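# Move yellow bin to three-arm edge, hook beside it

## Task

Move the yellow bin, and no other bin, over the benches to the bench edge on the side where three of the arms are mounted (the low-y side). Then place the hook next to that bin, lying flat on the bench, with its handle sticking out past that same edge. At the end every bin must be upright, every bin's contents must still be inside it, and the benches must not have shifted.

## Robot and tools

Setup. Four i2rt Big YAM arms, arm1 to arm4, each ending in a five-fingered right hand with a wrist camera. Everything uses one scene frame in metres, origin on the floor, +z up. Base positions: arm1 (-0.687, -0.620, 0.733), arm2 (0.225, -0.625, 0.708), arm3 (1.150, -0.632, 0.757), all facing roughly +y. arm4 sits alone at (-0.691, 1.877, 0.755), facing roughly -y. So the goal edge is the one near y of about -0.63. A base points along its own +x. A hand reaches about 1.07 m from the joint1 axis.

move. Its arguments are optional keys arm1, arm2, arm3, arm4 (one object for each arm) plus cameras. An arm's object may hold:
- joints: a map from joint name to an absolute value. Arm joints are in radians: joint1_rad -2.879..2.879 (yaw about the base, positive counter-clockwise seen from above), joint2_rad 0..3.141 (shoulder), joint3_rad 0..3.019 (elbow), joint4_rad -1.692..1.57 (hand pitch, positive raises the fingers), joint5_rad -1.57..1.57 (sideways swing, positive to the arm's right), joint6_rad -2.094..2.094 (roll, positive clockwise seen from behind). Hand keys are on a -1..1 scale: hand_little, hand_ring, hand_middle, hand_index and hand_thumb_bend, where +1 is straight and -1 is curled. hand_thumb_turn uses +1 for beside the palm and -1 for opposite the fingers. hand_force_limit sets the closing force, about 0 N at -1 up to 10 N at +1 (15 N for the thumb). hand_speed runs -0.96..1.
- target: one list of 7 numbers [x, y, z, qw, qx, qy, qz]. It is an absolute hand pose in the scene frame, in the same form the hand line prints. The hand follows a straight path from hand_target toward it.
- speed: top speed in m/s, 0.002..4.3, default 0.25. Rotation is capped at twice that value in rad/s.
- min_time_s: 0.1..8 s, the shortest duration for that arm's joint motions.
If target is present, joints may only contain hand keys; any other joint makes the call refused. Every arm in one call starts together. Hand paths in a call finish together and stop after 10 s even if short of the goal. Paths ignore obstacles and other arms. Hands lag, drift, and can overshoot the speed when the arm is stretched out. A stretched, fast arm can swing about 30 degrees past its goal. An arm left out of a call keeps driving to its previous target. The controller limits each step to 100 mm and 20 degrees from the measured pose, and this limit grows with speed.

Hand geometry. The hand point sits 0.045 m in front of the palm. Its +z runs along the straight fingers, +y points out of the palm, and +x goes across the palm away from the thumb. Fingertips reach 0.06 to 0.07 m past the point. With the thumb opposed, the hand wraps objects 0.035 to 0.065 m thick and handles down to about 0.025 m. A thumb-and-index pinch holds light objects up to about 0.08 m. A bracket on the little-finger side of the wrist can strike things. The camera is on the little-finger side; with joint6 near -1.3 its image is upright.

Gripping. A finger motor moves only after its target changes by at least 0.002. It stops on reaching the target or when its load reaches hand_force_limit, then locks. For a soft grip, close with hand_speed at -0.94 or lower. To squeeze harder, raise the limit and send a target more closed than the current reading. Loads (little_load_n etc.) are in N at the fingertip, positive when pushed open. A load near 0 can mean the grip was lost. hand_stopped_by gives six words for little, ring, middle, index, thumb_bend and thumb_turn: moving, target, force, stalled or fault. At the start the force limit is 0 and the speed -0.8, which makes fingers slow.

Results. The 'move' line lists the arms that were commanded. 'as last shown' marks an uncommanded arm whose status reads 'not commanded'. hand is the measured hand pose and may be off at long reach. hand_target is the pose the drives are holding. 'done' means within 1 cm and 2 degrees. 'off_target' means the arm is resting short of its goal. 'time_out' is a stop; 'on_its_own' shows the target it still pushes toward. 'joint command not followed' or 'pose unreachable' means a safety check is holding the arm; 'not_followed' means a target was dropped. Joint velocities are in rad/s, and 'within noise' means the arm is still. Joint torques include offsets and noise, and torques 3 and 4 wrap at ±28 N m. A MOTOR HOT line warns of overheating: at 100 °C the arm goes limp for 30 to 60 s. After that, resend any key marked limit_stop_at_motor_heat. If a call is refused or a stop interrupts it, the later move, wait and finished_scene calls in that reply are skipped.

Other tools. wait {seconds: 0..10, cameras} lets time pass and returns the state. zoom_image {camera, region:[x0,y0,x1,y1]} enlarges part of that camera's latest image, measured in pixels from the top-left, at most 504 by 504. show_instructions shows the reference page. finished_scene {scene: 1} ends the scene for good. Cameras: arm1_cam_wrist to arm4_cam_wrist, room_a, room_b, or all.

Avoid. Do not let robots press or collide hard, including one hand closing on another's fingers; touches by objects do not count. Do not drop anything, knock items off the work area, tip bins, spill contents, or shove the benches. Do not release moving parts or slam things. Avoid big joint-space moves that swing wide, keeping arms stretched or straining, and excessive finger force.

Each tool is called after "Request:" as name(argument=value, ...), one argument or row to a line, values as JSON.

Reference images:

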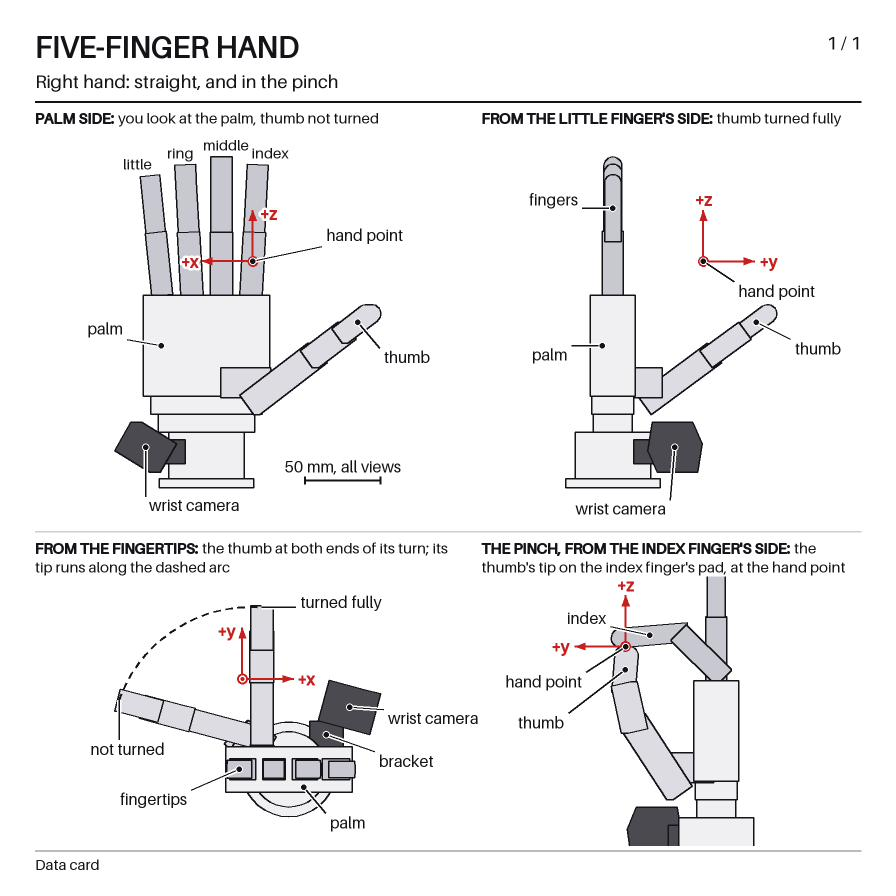

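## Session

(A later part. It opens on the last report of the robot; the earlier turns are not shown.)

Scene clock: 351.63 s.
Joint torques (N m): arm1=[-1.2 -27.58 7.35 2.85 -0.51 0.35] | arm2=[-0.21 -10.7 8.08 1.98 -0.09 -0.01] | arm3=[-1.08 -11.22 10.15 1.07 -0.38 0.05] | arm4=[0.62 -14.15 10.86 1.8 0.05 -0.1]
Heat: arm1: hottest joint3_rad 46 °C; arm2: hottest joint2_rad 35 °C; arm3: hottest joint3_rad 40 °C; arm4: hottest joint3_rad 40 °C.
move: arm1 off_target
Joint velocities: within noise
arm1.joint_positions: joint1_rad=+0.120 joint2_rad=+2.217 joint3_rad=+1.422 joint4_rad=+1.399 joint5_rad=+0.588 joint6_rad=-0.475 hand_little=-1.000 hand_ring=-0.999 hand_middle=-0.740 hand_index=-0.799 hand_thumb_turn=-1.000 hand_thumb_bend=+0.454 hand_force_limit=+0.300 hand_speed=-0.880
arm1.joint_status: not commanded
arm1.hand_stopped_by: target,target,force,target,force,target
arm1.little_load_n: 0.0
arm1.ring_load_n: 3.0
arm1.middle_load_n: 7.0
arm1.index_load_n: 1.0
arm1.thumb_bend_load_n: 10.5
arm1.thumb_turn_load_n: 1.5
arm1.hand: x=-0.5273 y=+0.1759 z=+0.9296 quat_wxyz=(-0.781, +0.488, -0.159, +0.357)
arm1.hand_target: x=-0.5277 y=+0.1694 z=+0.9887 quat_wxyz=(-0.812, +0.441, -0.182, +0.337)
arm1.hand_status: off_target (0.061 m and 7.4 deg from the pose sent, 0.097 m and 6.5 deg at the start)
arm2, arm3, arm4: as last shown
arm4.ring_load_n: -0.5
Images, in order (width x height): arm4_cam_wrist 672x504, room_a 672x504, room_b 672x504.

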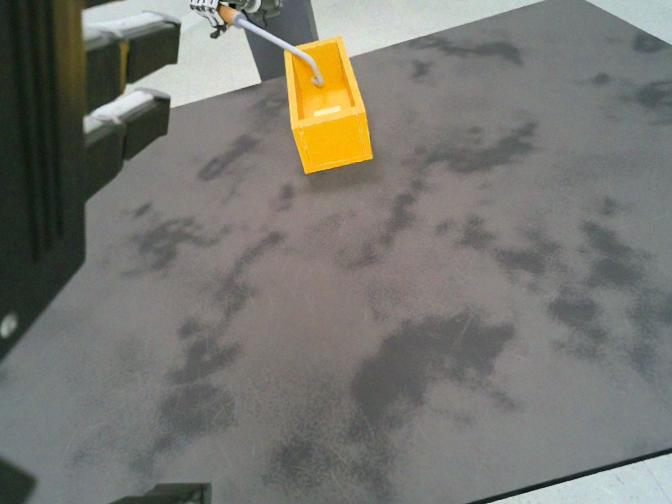

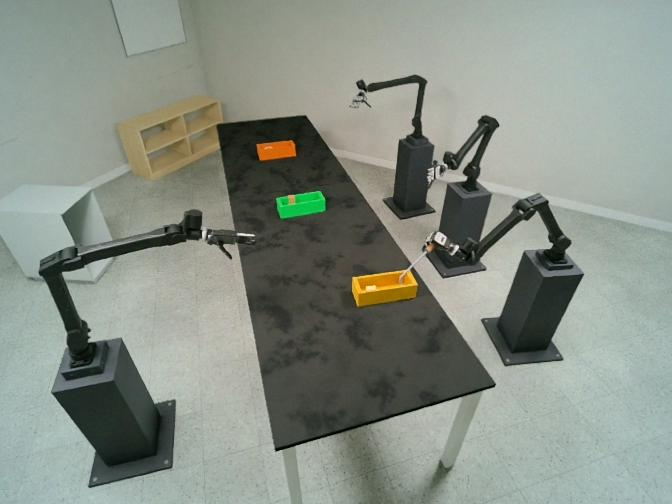

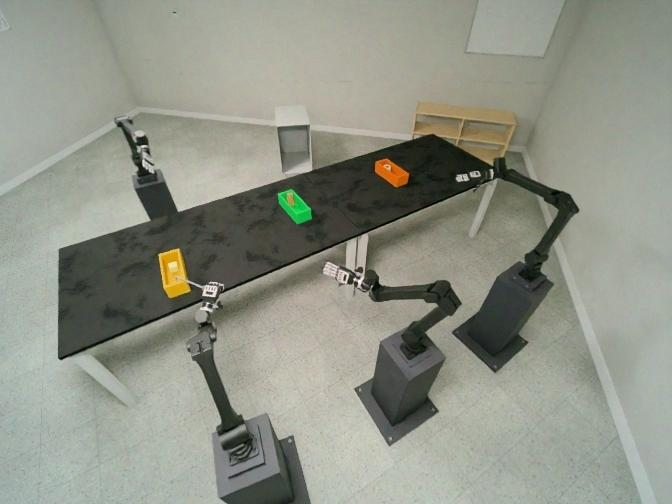

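Request:
move(
  arm1={"target": [-0.528, 0.115, 0.99, 0.8119, -0.4409, 0.1826, -0.3363], "speed": 0.08},
  cameras=["arm4_cam_wrist", "room_a", "room_b"],
)

Request:
zoom_image(
  camera="room_a",
  region=[330, 210, 470, 320],
)

Request:
zoom_image(
  camera="room_b",
  region=[130, 225, 250, 315],
)

Scene clock: 353.33 s.
Joint torques (N m): arm1=[-1.67 -25.47 6.98 3 -0.49 0.45] | arm2=[-0.03 -10.7 8.1 1.96 -0.1 -0.02] | arm3=[-1.08 -11.22 10.17 1.07 -0.38 0.05] | arm4=[1.03 -14.1 10.97 1.78 0.01 -0.11]
Heat: arm1: hottest joint3_rad 46 °C; arm2: hottest joint2_rad 35 °C; arm3: hottest joint3_rad 40 °C; arm4: hottest joint3_rad 40 °C.
move: arm1 off_target
Joint velocities: within noise
arm1.joint_positions: joint1_rad=+0.120 joint2_rad=+2.115 joint3_rad=+1.222 joint4_rad=+1.488 joint5_rad=+0.582 joint6_rad=-0.480 hand_little=-1.000 hand_ring=-0.999 hand_middle=-0.740 hand_index=-0.799 hand_thumb_turn=-1.000 hand_thumb_bend=+0.454 hand_force_limit=+0.300 hand_speed=-0.880
arm1.joint_status: not commanded
arm1.hand_stopped_by: target,target,force,target,force,target
arm1.little_load_n: 0.0
arm1.ring_load_n: 3.0
arm1.middle_load_n: 7.0
arm1.index_load_n: 1.0
arm1.thumb_bend_load_n: 10.5
arm1.thumb_turn_load_n: 1.5
arm1.hand: x=-0.5316 y=+0.1213 z=+0.9302 quat_wxyz=(-0.779, +0.492, -0.154, +0.358)
arm1.hand_target: x=-0.5279 y=+0.1142 z=+0.9885 quat_wxyz=(-0.812, +0.441, -0.181, +0.337)
arm1.hand_status: off_target (0.060 m and 8.1 deg from the pose sent, 0.086 m and 7.4 deg at the start)
arm2, arm3: as last shown
arm2.middle_load_n: -0.5
arm4.joint_positions: joint1_rad=+0.211 joint2_rad=+1.662 joint3_rad=+1.674 joint4_rad=-0.245 joint5_rad=+0.278 joint6_rad=-1.029 hand_little=+1.000 hand_ring=+1.000 hand_middle=+1.000 hand_index=+1.000 hand_thumb_turn=+1.000 hand_thumb_bend=+1.000 hand_force_limit=+0.000 hand_speed=-0.800
arm4.joint_status: not commanded
arm4.hand_stopped_by: target,target,target,target,target,target
arm4.little_load_n: 0.0
arm4.ring_load_n: 0.0
arm4.middle_load_n: 0.0
arm4.index_load_n: 0.0
arm4.thumb_bend_load_n: 0.0
arm4.thumb_turn_load_n: 0.0
arm4.hand: x=-0.6488 y=+1.1346 z=+1.1439 quat_wxyz=(+0.352, +0.370, -0.690, +0.513)
arm4.hand_target: x=-0.6434 y=+1.1396 z=+1.1471 quat_wxyz=(+0.353, +0.378, -0.686, +0.512)
arm4.hand_status: not commanded
Images, in order (width x height): arm4_cam_wrist 672x504, room_a 672x504, room_b 672x504.

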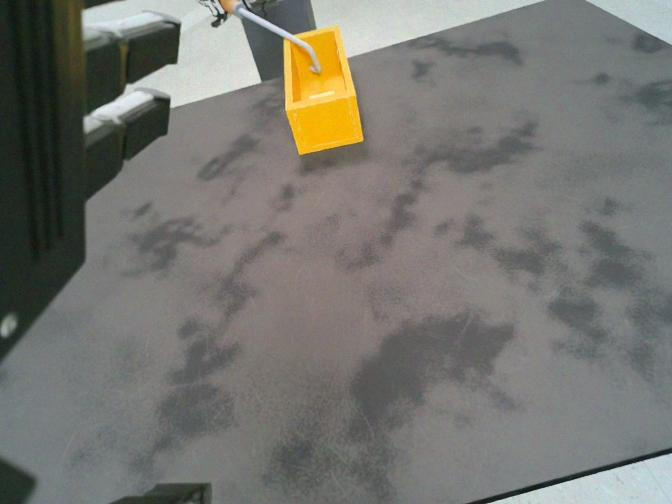

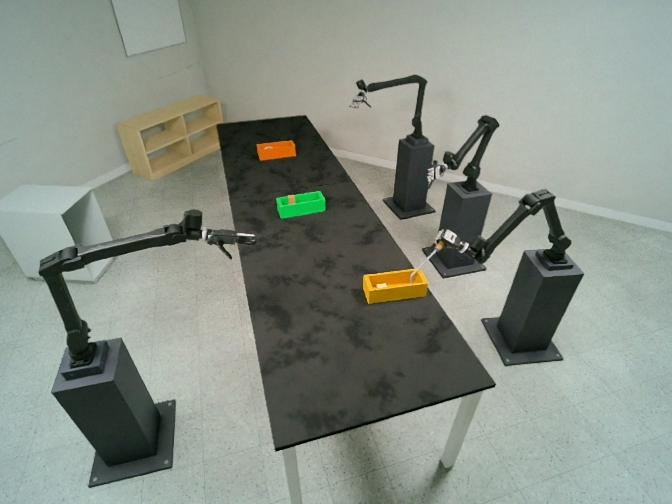

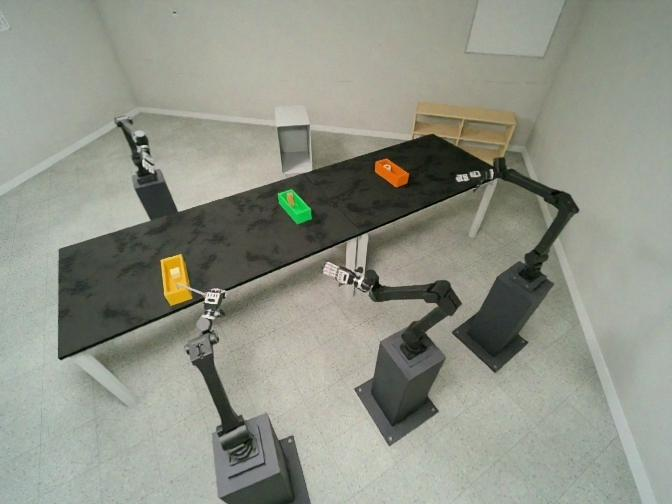

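Scaled by 3.600 from the camera's image (finer frame: 960x720).

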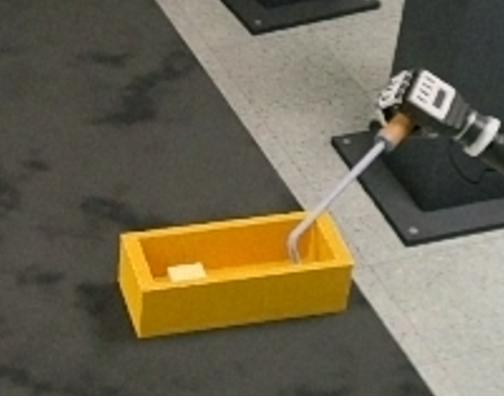

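Scaled by 4.200 from the camera's image (finer frame: 960x720).

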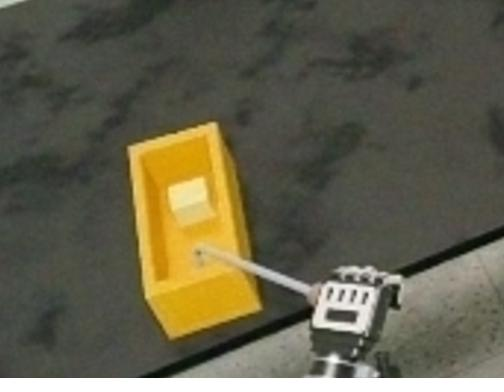

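Request:
move(
  arm1={"target": [-0.528, 0.14, 1.0, 0.8119, -0.4409, 0.1826, -0.3363], "speed": 0.08},
)

Request:
move(
  arm1={"target": [-0.528, 0.14, 1.10, 0.8119, -0.4409, 0.1826, -0.3363], "speed": 0.12},
  cameras=["arm1_cam_wrist", "arm4_cam_wrist", "room_a", "room_b"],
)

Request:
zoom_image(
  camera="room_a",
  region=[330, 210, 470, 320],
)

Request:
zoom_image(
  camera="room_b",
  region=[130, 225, 250, 315],
)

Scene clock: 355.70 s.
Joint torques (N m): arm1=[-1.38 -24.29 10.96 1.96 -0.38 0.46] | arm2=[-0.09 -10.64 8.08 1.95 -0.09 -0.01] | arm3=[-1.08 -11.16 10.15 1.09 -0.38 0.05] | arm4=[0.73 -13.68 10.95 1.69 0.04 -0.1]
Heat: arm1: hottest joint3_rad 46 °C; arm2: hottest joint2_rad 35 °C; arm3: hottest joint3_rad 40 °C; arm4: hottest joint3_rad 40 °C.
move: arm1 off_target
Joint velocities: within noise
arm1.joint_positions: joint1_rad=+0.120 joint2_rad=+2.115 joint3_rad=+1.248 joint4_rad=+1.461 joint5_rad=+0.581 joint6_rad=-0.484 hand_little=-1.000 hand_ring=-0.999 hand_middle=-0.740 hand_index=-0.799 hand_thumb_turn=-1.000 hand_thumb_bend=+0.454 hand_force_limit=+0.300 hand_speed=-0.880
arm1.joint_status: not commanded
arm1.hand_stopped_by: target,target,force,target,force,target
arm1.little_load_n: 0.0
arm1.ring_load_n: 4.0
arm1.middle_load_n: 6.5
arm1.index_load_n: 0.5
arm1.thumb_bend_load_n: 11.0
arm1.thumb_turn_load_n: 1.0
arm1.hand: x=-0.5310 y=+0.1289 z=+0.9360 quat_wxyz=(-0.778, +0.493, -0.153, +0.360)
arm1.hand_target: x=-0.5286 y=+0.1349 z=+0.9993 quat_wxyz=(-0.812, +0.441, -0.181, +0.336)
arm1.hand_status: off_target (0.065 m and 8.3 deg from the pose sent, 0.072 m and 8.1 deg at the start)
arm2, arm3, arm4: as last shown
arm2.middle_load_n: 0.0
arm3.middle_load_n: -0.5
arm4.middle_load_n: -0.5
pictures: none

Scene clock: 357.33 s.
Joint torques (N m): arm1=[-1.44 -24.06 12.48 1.99 -0.41 0.51] | arm2=[0.03 -10.7 8.05 1.96 -0.1 -0.02] | arm3=[-1.08 -11.22 10.17 1.09 -0.38 0.05] | arm4=[0.91 -14.15 10.85 1.8 0.03 -0.08]
Heat: arm1: hottest joint3_rad 46 °C; arm2: hottest joint2_rad 35 °C; arm3: hottest joint3_rad 40 °C; arm4: hottest joint3_rad 40 °C.
move: arm1 off_target
Joint velocities: within noise
arm1.joint_positions: joint1_rad=+0.120 joint2_rad=+1.959 joint3_rad=+1.294 joint4_rad=+1.248 joint5_rad=+0.581 joint6_rad=-0.488 hand_little=-1.000 hand_ring=-0.999 hand_middle=-0.740 hand_index=-0.799 hand_thumb_turn=-1.000 hand_thumb_bend=+0.455 hand_force_limit=+0.300 hand_speed=-0.880
arm1.joint_status: not commanded
arm1.hand_stopped_by: target,target,force,target,force,target
arm1.little_load_n: 0.0
arm1.ring_load_n: 4.0
arm1.middle_load_n: 6.5
arm1.index_load_n: 1.0
arm1.thumb_bend_load_n: 11.0
arm1.thumb_turn_load_n: 1.5
arm1.hand: x=-0.5306 y=+0.1352 z=+1.0247 quat_wxyz=(-0.774, +0.497, -0.150, +0.362)
arm1.hand_target: x=-0.5288 y=+0.1335 z=+1.0988 quat_wxyz=(-0.812, +0.441, -0.181, +0.336)
arm1.hand_status: off_target (0.076 m and 9.1 deg from the pose sent, 0.164 m and 8.3 deg at the start)
arm2, arm3, arm4: as last shown
arm3.middle_load_n: 0.0
arm3.thumb_bend_load_n: 0.5
arm3.thumb_turn_load_n: -0.5
arm4.middle_load_n: 0.0
Images, in order (width x height): arm1_cam_wrist 672x504, arm4_cam_wrist 672x504, room_a 672x504, room_b 672x504.

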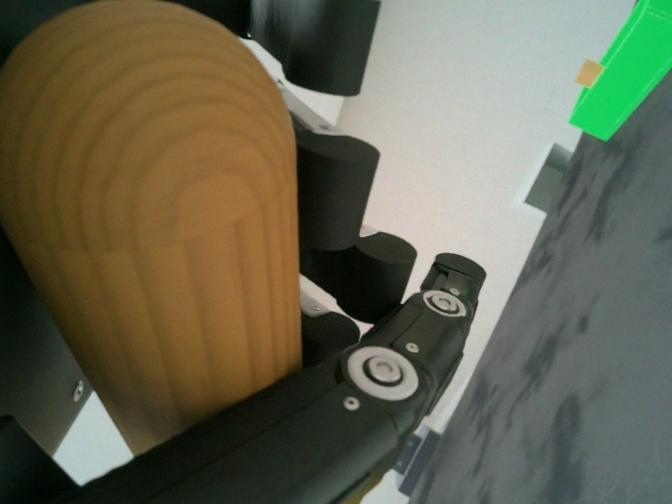

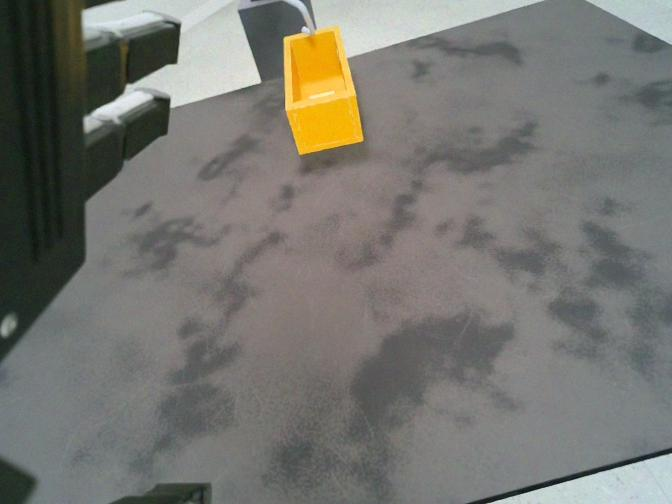

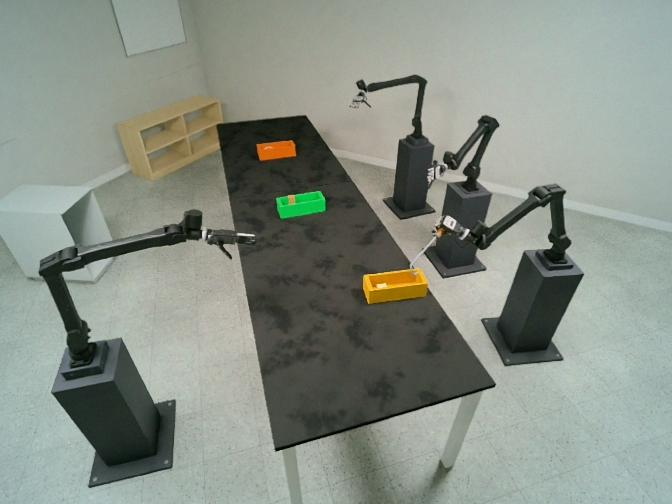

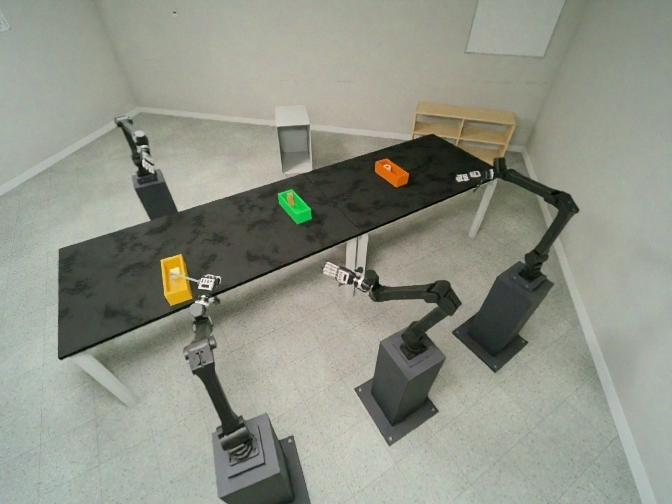

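Scaled by 3.600 from the camera's image (finer frame: 960x720).

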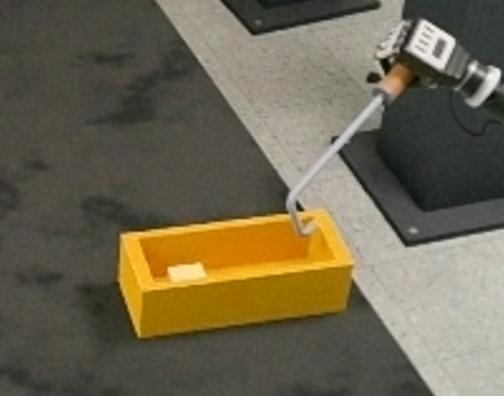

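Scaled by 4.200 from the camera's image (finer frame: 960x720).

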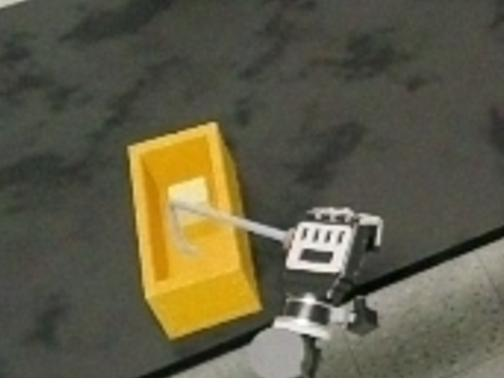

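Request:
move(
  arm1={"target": [-0.40, 0.10, 1.10, 0.8119, -0.4409, 0.1826, -0.3363], "speed": 0.15},
  arm2={"joints": {"joint1_rad": 0.68}, "min_time_s": 1.5},
  cameras=["arm2_cam_wrist", "arm1_cam_wrist", "room_a", "room_b"],
)

Scene clock: 362.50 s.
Joint torques (N m): arm1=[-0.85 -25.23 9.11 2.04 -0.23 0.63] | arm2=[1.32 -10.58 8.03 1.95 -0.02 0] | arm3=[-1.14 -11.16 10.17 1.07 -0.38 0.05] | arm4=[0.85 -13.92 10.82 1.8 0.06 -0.11]
Heat: arm1: hottest joint3_rad 47 °C; arm2: hottest joint2_rad 35 °C; arm3: hottest joint3_rad 40 °C; arm4: hottest joint3_rad 40 °C.
move: arm1 off_target; arm2 done
Joint velocities: within noise
arm1.joint_positions: joint1_rad=-0.108 joint2_rad=+1.934 joint3_rad=+1.294 joint4_rad=+1.182 joint5_rad=+0.402 joint6_rad=-0.343 hand_little=-1.000 hand_ring=-0.999 hand_middle=-0.740 hand_index=-0.799 hand_thumb_turn=-1.000 hand_thumb_bend=+0.455 hand_force_limit=+0.300 hand_speed=-0.880
arm1.joint_status: not commanded
arm1.hand_stopped_by: target,target,force,target,force,target
arm1.little_load_n: 0.0
arm1.ring_load_n: 5.0
arm1.middle_load_n: 6.5
arm1.index_load_n: 0.0
arm1.thumb_bend_load_n: 11.5
arm1.thumb_turn_load_n: 1.0
arm1.hand: x=-0.3975 y=+0.1084 z=+1.0394 quat_wxyz=(-0.779, +0.487, -0.160, +0.360)
arm1.hand_target: x=-0.4003 y=+0.0986 z=+1.0990 quat_wxyz=(-0.812, +0.441, -0.181, +0.337)
arm1.hand_status: off_target (0.061 m and 7.4 deg from the pose sent, 0.155 m and 9.1 deg at the start)
arm2.joint_positions: joint1_rad=+0.672 joint2_rad=+1.253 joint3_rad=+0.524 joint4_rad=+0.846 joint5_rad=-0.321 joint6_rad=-1.260 hand_little=+1.000 hand_ring=+1.000 hand_middle=+1.000 hand_index=+0.990 hand_thumb_turn=+1.000 hand_thumb_bend=+1.000 hand_force_limit=+0.200 hand_speed=-0.800
arm2.joint_status: all done
arm2.hand_stopped_by: target,target,target,target,target,target
arm2.little_load_n: 0.0
arm2.ring_load_n: 0.0
arm2.middle_load_n: 0.0
arm2.index_load_n: 0.0
arm2.thumb_bend_load_n: 0.0
arm2.thumb_turn_load_n: 0.0
arm2.hand: x=-0.1073 y=-0.2132 z=+0.9504 quat_wxyz=(-0.734, +0.280, +0.606, +0.125)
arm2.hand_target: x=-0.1096 y=-0.2174 z=+0.9481 quat_wxyz=(-0.732, +0.276, +0.611, +0.124)
arm2.hand_status: not commanded
arm3, arm4: as last shown
arm3.thumb_bend_load_n: 0.0
pictures: arm1_cam_wrist, arm2_cam_wrist, room_a, room_b
Images, in order (width x height): arm1_cam_wrist 672x504, arm2_cam_wrist 672x504, room_a 672x504, room_b 672x504.

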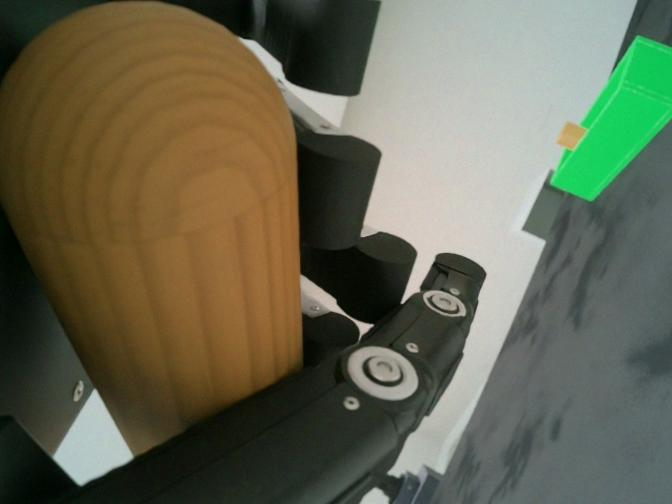

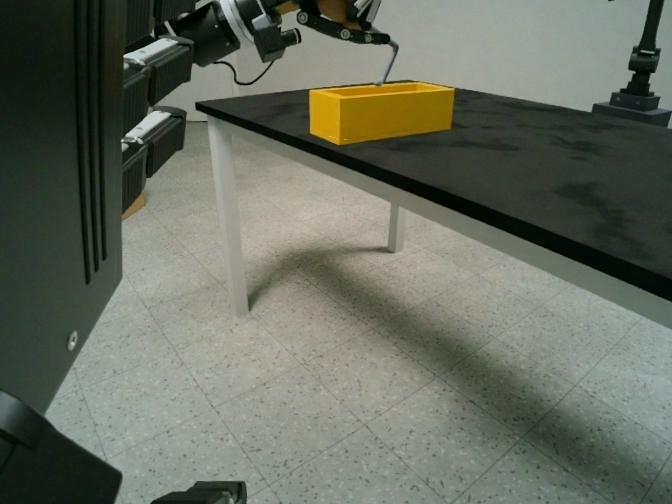

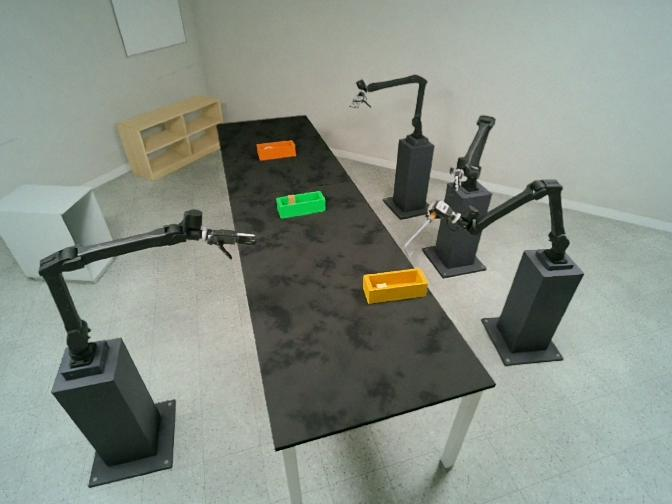

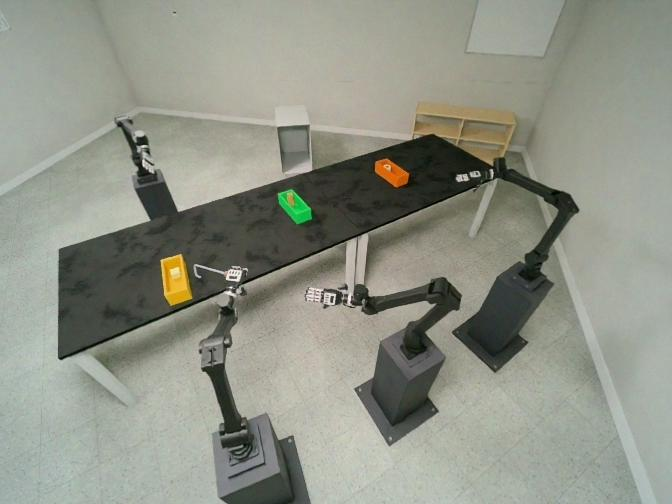

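Request:
move(
  arm1={"target": [-0.43, 0.15, 1.04, 0.469, -0.580, 0.630, -0.215], "speed": 0.2},
  cameras=["arm2_cam_wrist", "arm1_cam_wrist", "room_a", "room_b"],
)

Request:
zoom_image(
  camera="room_b",
  region=[130, 225, 290, 345],
)

Request:
zoom_image(
  camera="arm2_cam_wrist",
  region=[180, 0, 460, 200],
)

Scene clock: 368.30 s.
Joint torques (N m): arm1=[-0.5 -24.64 15.06 1.46 0.5 0.64] | arm2=[1.44 -10.64 8.05 1.94 -0.03 -0.01] | arm3=[-1.14 -11.22 10.17 1.06 -0.38 0.05] | arm4=[1.03 -13.8 11.04 1.88 0.04 -0.11]
Heat: arm1: hottest joint3_rad 48 °C; arm2: hottest joint2_rad 34 °C; arm3: hottest joint3_rad 40 °C; arm4: hottest joint3_rad 39 °C.
move: arm1 off_target
Joint velocities: within noise
arm1.joint_positions: joint1_rad=-0.012 joint2_rad=+2.043 joint3_rad=+2.093 joint4_rad=-0.976 joint5_rad=+0.876 joint6_rad=+1.033 hand_little=-1.000 hand_ring=-0.999 hand_middle=-0.740 hand_index=-0.799 hand_thumb_turn=-1.000 hand_thumb_bend=+0.455 hand_force_limit=+0.300 hand_speed=-0.880
arm1.joint_status: not commanded
arm1.hand_stopped_by: target,target,force,target,force,target
arm1.little_load_n: 0.0
arm1.ring_load_n: 5.0
arm1.middle_load_n: 6.5
arm1.index_load_n: 8.5
arm1.thumb_bend_load_n: 10.0
arm1.thumb_turn_load_n: 1.5
arm1.hand: x=-0.4306 y=+0.1278 z=+0.9862 quat_wxyz=(-0.426, +0.624, -0.605, +0.252)
arm1.hand_target: x=-0.4313 y=+0.1447 z=+1.0403 quat_wxyz=(-0.470, +0.581, -0.629, +0.214)
arm1.hand_status: off_target (0.058 m and 8.7 deg from the pose sent, 0.053 m and 68.5 deg at the start)
arm2, arm4: as last shown
arm3.joint_positions: joint1_rad=-0.293 joint2_rad=+1.522 joint3_rad=+1.374 joint4_rad=-0.323 joint5_rad=-1.138 joint6_rad=-0.398 hand_little=+1.000 hand_ring=+1.000 hand_middle=+1.000 hand_index=+1.000 hand_thumb_turn=+1.000 hand_thumb_bend=+1.000 hand_force_limit=+0.100 hand_speed=-0.800
arm3.joint_status: not commanded
arm3.hand_stopped_by: target,target,target,target,target,target
arm3.little_load_n: 0.0
arm3.ring_load_n: -0.5
arm3.middle_load_n: 0.0
arm3.index_load_n: 0.0
arm3.thumb_bend_load_n: 0.0
arm3.thumb_turn_load_n: 0.0
arm3.hand: x=+1.1026 y=-0.0555 z=+1.0873 quat_wxyz=(-0.563, +0.689, +0.341, -0.303)
arm3.hand_target: x=+1.1000 y=-0.0505 z=+1.1000 quat_wxyz=(-0.571, +0.679, +0.354, -0.297)
arm3.hand_status: not commanded
arm4.middle_load_n: -0.5
pictures: arm1_cam_wrist, arm2_cam_wrist, room_a, room_b
Images, in order (width x height): arm1_cam_wrist 672x504, arm2_cam_wrist 672x504, room_a 672x504, room_b 672x504.

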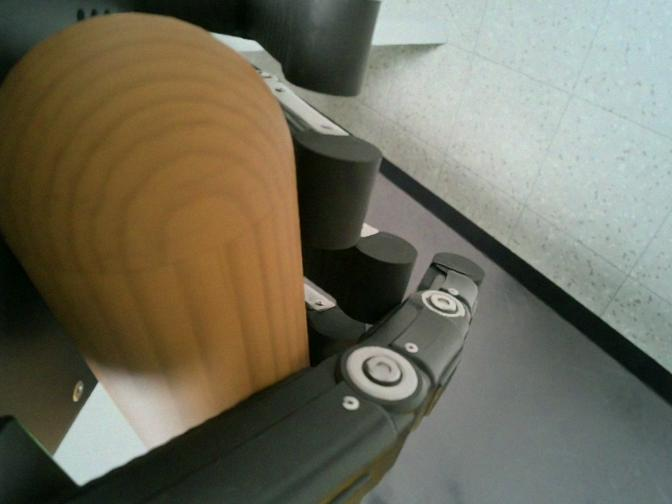

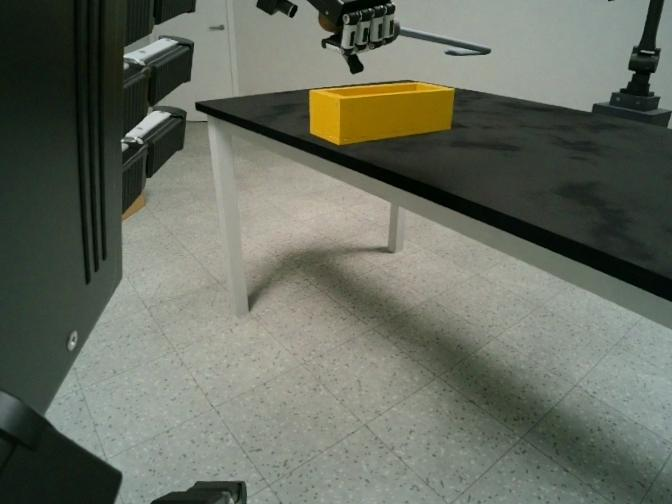

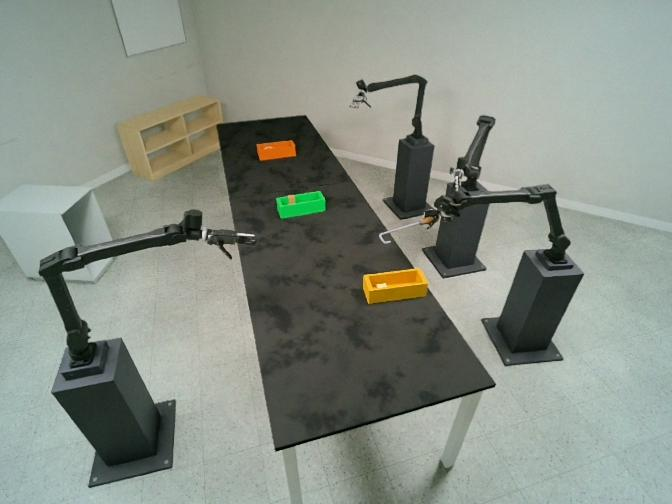

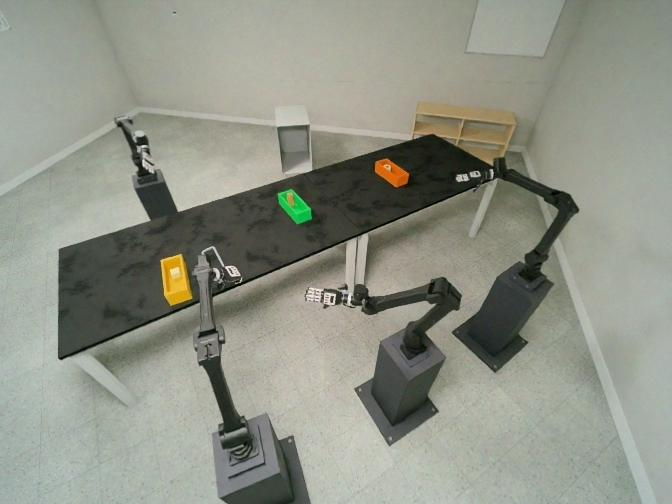

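Scaled by 3.150 from the camera's image (finer frame: 960x720).

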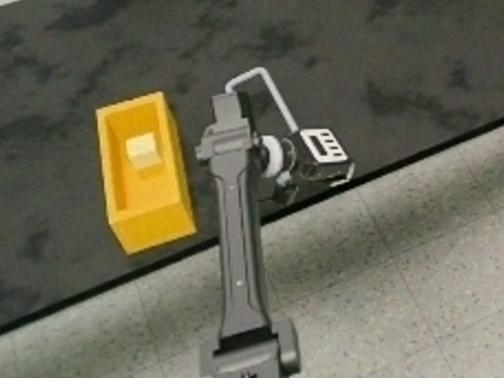

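Scaled by 1.800 from the camera's image (finer frame: 960x720).

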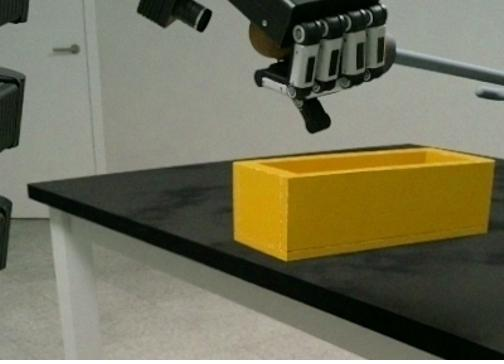

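Request:
zoom_image(
  camera="arm2_cam_wrist",
  region=[370, 10, 510, 90],
)

Request:
zoom_image(
  camera="room_a",
  region=[350, 170, 490, 280],
)

Scaled by 3.600 from the camera's image (finer frame: 960x720).

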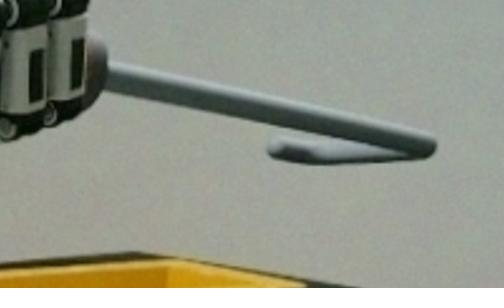

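Scaled by 3.600 from the camera's image (finer frame: 960x720).

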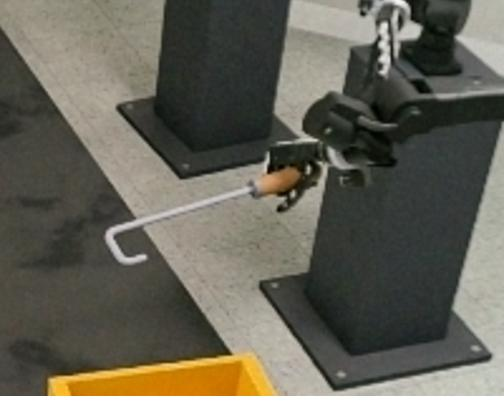

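Request:
move(
  arm1={"target": [-0.42, 0.205, 0.93, 0.479, -0.5603, 0.6575, -0.1552], "speed": 0.12},
  cameras=["arm2_cam_wrist", "room_a", "room_b"],
)

Request:
zoom_image(
  camera="arm2_cam_wrist",
  region=[320, 20, 520, 140],
)

Request:
zoom_image(
  camera="room_a",
  region=[350, 190, 490, 300],
)

Request:
zoom_image(
  camera="room_b",
  region=[130, 225, 290, 345],
)

Scene clock: 372.13 s.
Joint torques (N m): arm1=[-1.73 -27.4 10.62 2.61 0.34 0.7] | arm2=[1.2 -10.58 8.03 1.95 -0.02 -0.01] | arm3=[-1.08 -11.22 10.17 1.07 -0.38 0.05] | arm4=[0.85 -13.8 10.95 1.63 0.06 -0.11]
Heat: arm1: hottest joint3_rad 48 °C; arm2: hottest joint2_rad 34 °C; arm3: hottest joint3_rad 40 °C; arm4: hottest joint3_rad 39 °C.
move: arm1 off_target
Joint velocities: within noise
arm1.joint_positions: joint1_rad=-0.012 joint2_rad=+2.193 joint3_rad=+2.084 joint4_rad=-0.759 joint5_rad=+0.798 joint6_rad=+1.115 hand_little=-1.000 hand_ring=-0.999 hand_middle=-0.740 hand_index=-0.799 hand_thumb_turn=-1.000 hand_thumb_bend=+0.455 hand_force_limit=+0.300 hand_speed=-0.880
arm1.joint_status: not commanded
arm1.hand_stopped_by: target,target,force,target,force,target
arm1.little_load_n: 0.0
arm1.ring_load_n: 5.0
arm1.middle_load_n: 6.5
arm1.index_load_n: 8.5
arm1.thumb_bend_load_n: 10.0
arm1.thumb_turn_load_n: 1.5
arm1.hand: x=-0.4322 y=+0.1913 z=+0.8932 quat_wxyz=(-0.446, +0.605, -0.633, +0.188)
arm1.hand_target: x=-0.4205 y=+0.2024 z=+0.9308 quat_wxyz=(-0.479, +0.561, -0.657, +0.155)
arm1.hand_status: off_target (0.041 m and 7.9 deg from the pose sent, 0.096 m and 15.8 deg at the start)
arm2, arm3, arm4: as last shown
arm3.ring_load_n: 0.0
arm4.middle_load_n: 0.0
Images, in order (width x height): arm2_cam_wrist 672x504, room_a 672x504, room_b 672x504.

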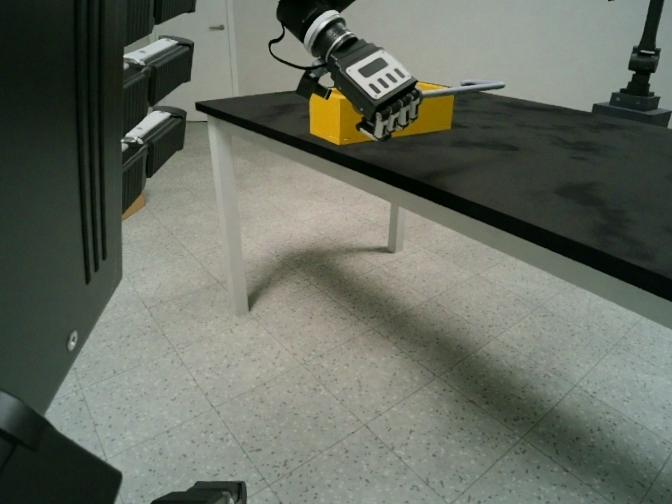

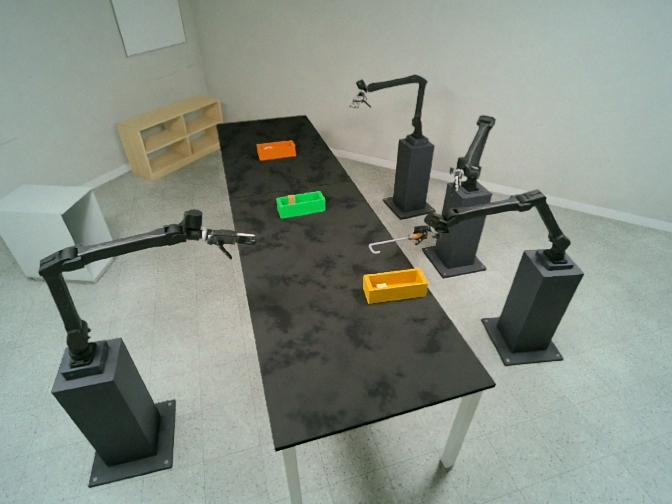

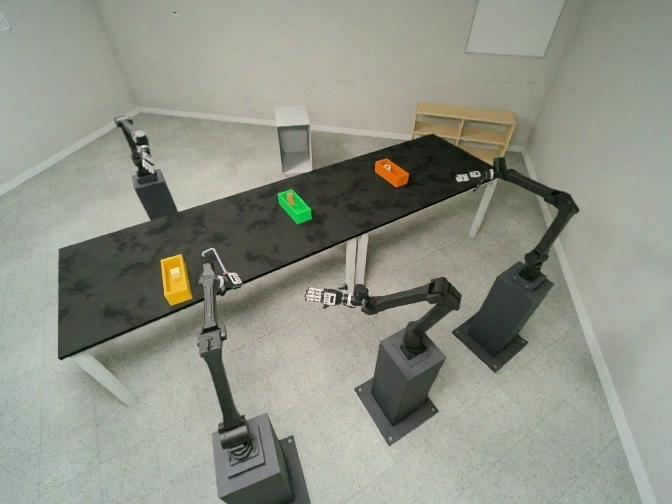

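Scaled by 2.520 from the camera's image (finer frame: 960x720).

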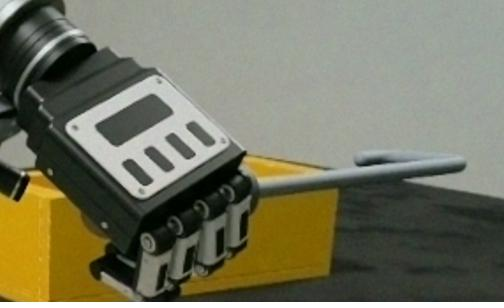

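Scaled by 3.600 from the camera's image (finer frame: 960x720).

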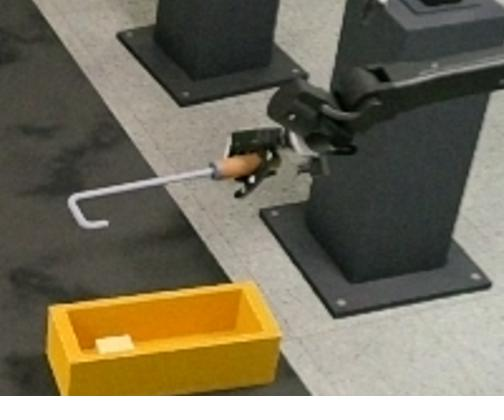

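Scaled by 3.150 from the camera's image (finer frame: 960x720).

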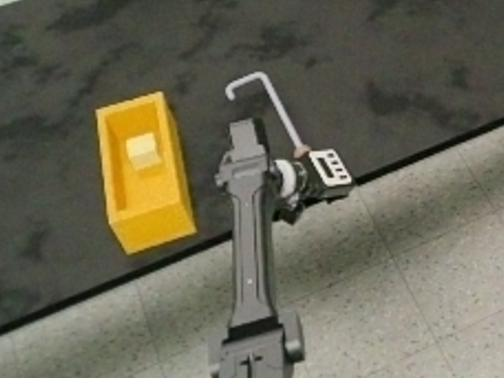

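Request:
zoom_image(
  camera="arm2_cam_wrist",
  region=[300, 90, 540, 270],
)

Scaled by 2.100 from the camera's image (finer frame: 960x720).

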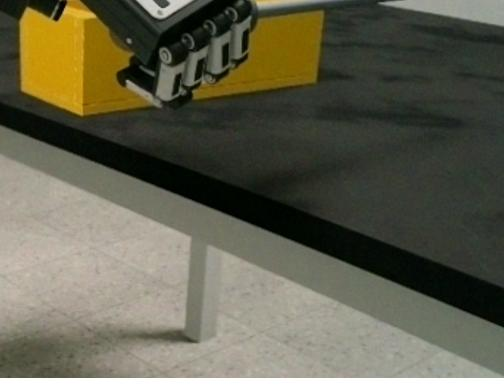

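Request:
move(
  arm1={"target": [-0.42, 0.205, 0.845, 0.479, -0.5603, 0.6575, -0.1552], "speed": 0.1},
  cameras=["arm2_cam_wrist", "room_a", "room_b"],
)

Request:
zoom_image(
  camera="arm2_cam_wrist",
  region=[320, 60, 560, 240],
)

Request:
zoom_image(
  camera="room_a",
  region=[350, 190, 490, 300],
)

Request:
zoom_image(
  camera="room_b",
  region=[130, 225, 290, 345],
)

Scene clock: 375.60 s.
Joint torques (N m): arm1=[-1.67 -28.04 10.19 2.62 0.35 0.67] | arm2=[1.26 -10.7 8.01 1.96 -0.03 -0.02] | arm3=[-1.08 -11.22 10.15 1.07 -0.38 0.05] | arm4=[0.85 -14.21 10.93 1.73 0.02 -0.08]
Heat: arm1: hottest joint3_rad 48 °C; arm2: hottest joint2_rad 34 °C; arm3: hottest joint3_rad 40 °C; arm4: hottest joint3_rad 39 °C.
move: arm1 off_target
Joint velocities: within noise
arm1.joint_positions: joint1_rad=-0.012 joint2_rad=+2.241 joint3_rad=+1.937 joint4_rad=-0.567 joint5_rad=+0.798 joint6_rad=+1.118 hand_little=-1.000 hand_ring=-0.999 hand_middle=-0.740 hand_index=-0.799 hand_thumb_turn=-1.000 hand_thumb_bend=+0.455 hand_force_limit=+0.300 hand_speed=-0.880
arm1.joint_status: not commanded
arm1.hand_stopped_by: target,target,force,target,force,target
arm1.little_load_n: 0.0
arm1.ring_load_n: 5.0
arm1.middle_load_n: 6.5
arm1.index_load_n: 8.5
arm1.thumb_bend_load_n: 10.0
arm1.thumb_turn_load_n: 1.5
arm1.hand: x=-0.4326 y=+0.1882 z=+0.8064 quat_wxyz=(-0.445, +0.604, -0.634, +0.188)
arm1.hand_target: x=-0.4205 y=+0.2023 z=+0.8458 quat_wxyz=(-0.479, +0.561, -0.657, +0.155)
arm1.hand_status: off_target (0.044 m and 7.9 deg from the pose sent, 0.052 m and 7.9 deg at the start)
arm2, arm3, arm4: as last shown
Images, in order (width x height): arm2_cam_wrist 672x504, room_a 672x504, room_b 672x504.

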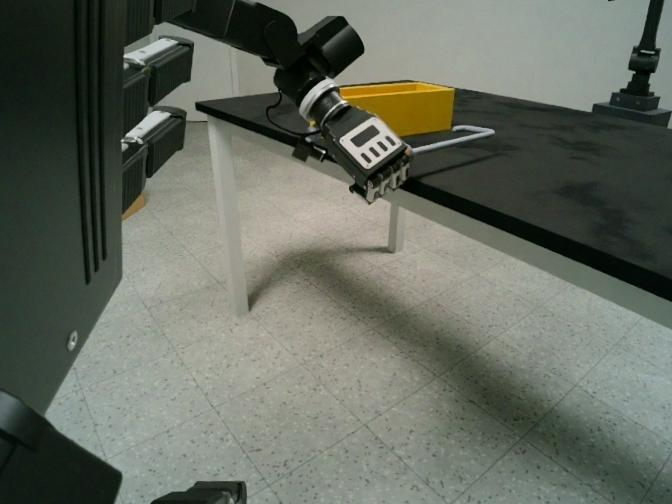

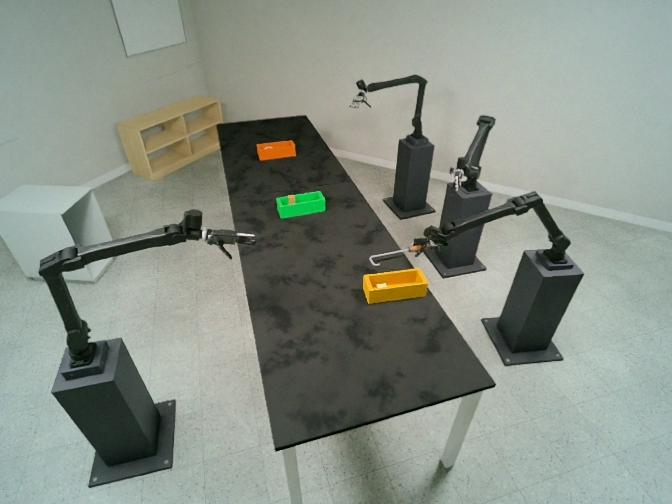

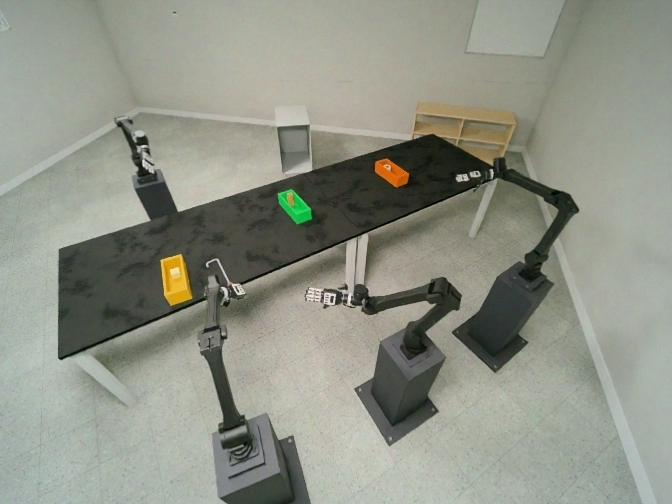

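Scaled by 2.100 from the camera's image (finer frame: 960x720).

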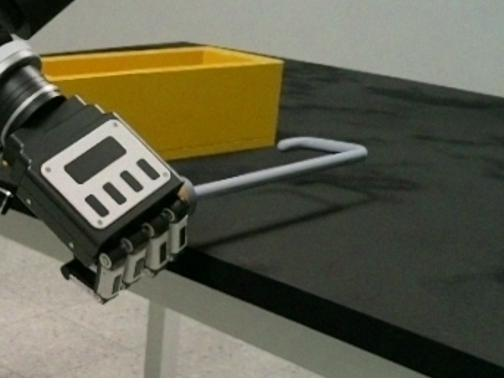

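Scaled by 3.600 from the camera's image (finer frame: 960x720).

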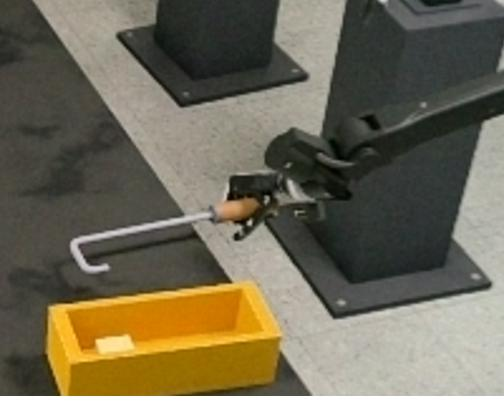

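Scaled by 3.150 from the camera's image (finer frame: 960x720).

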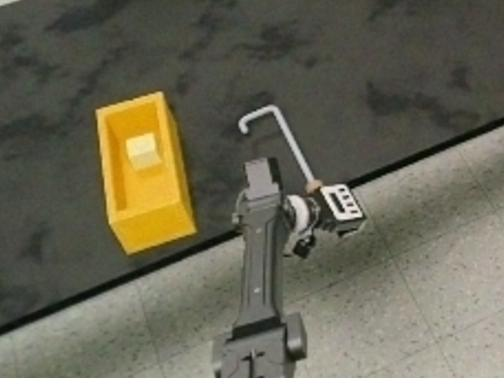

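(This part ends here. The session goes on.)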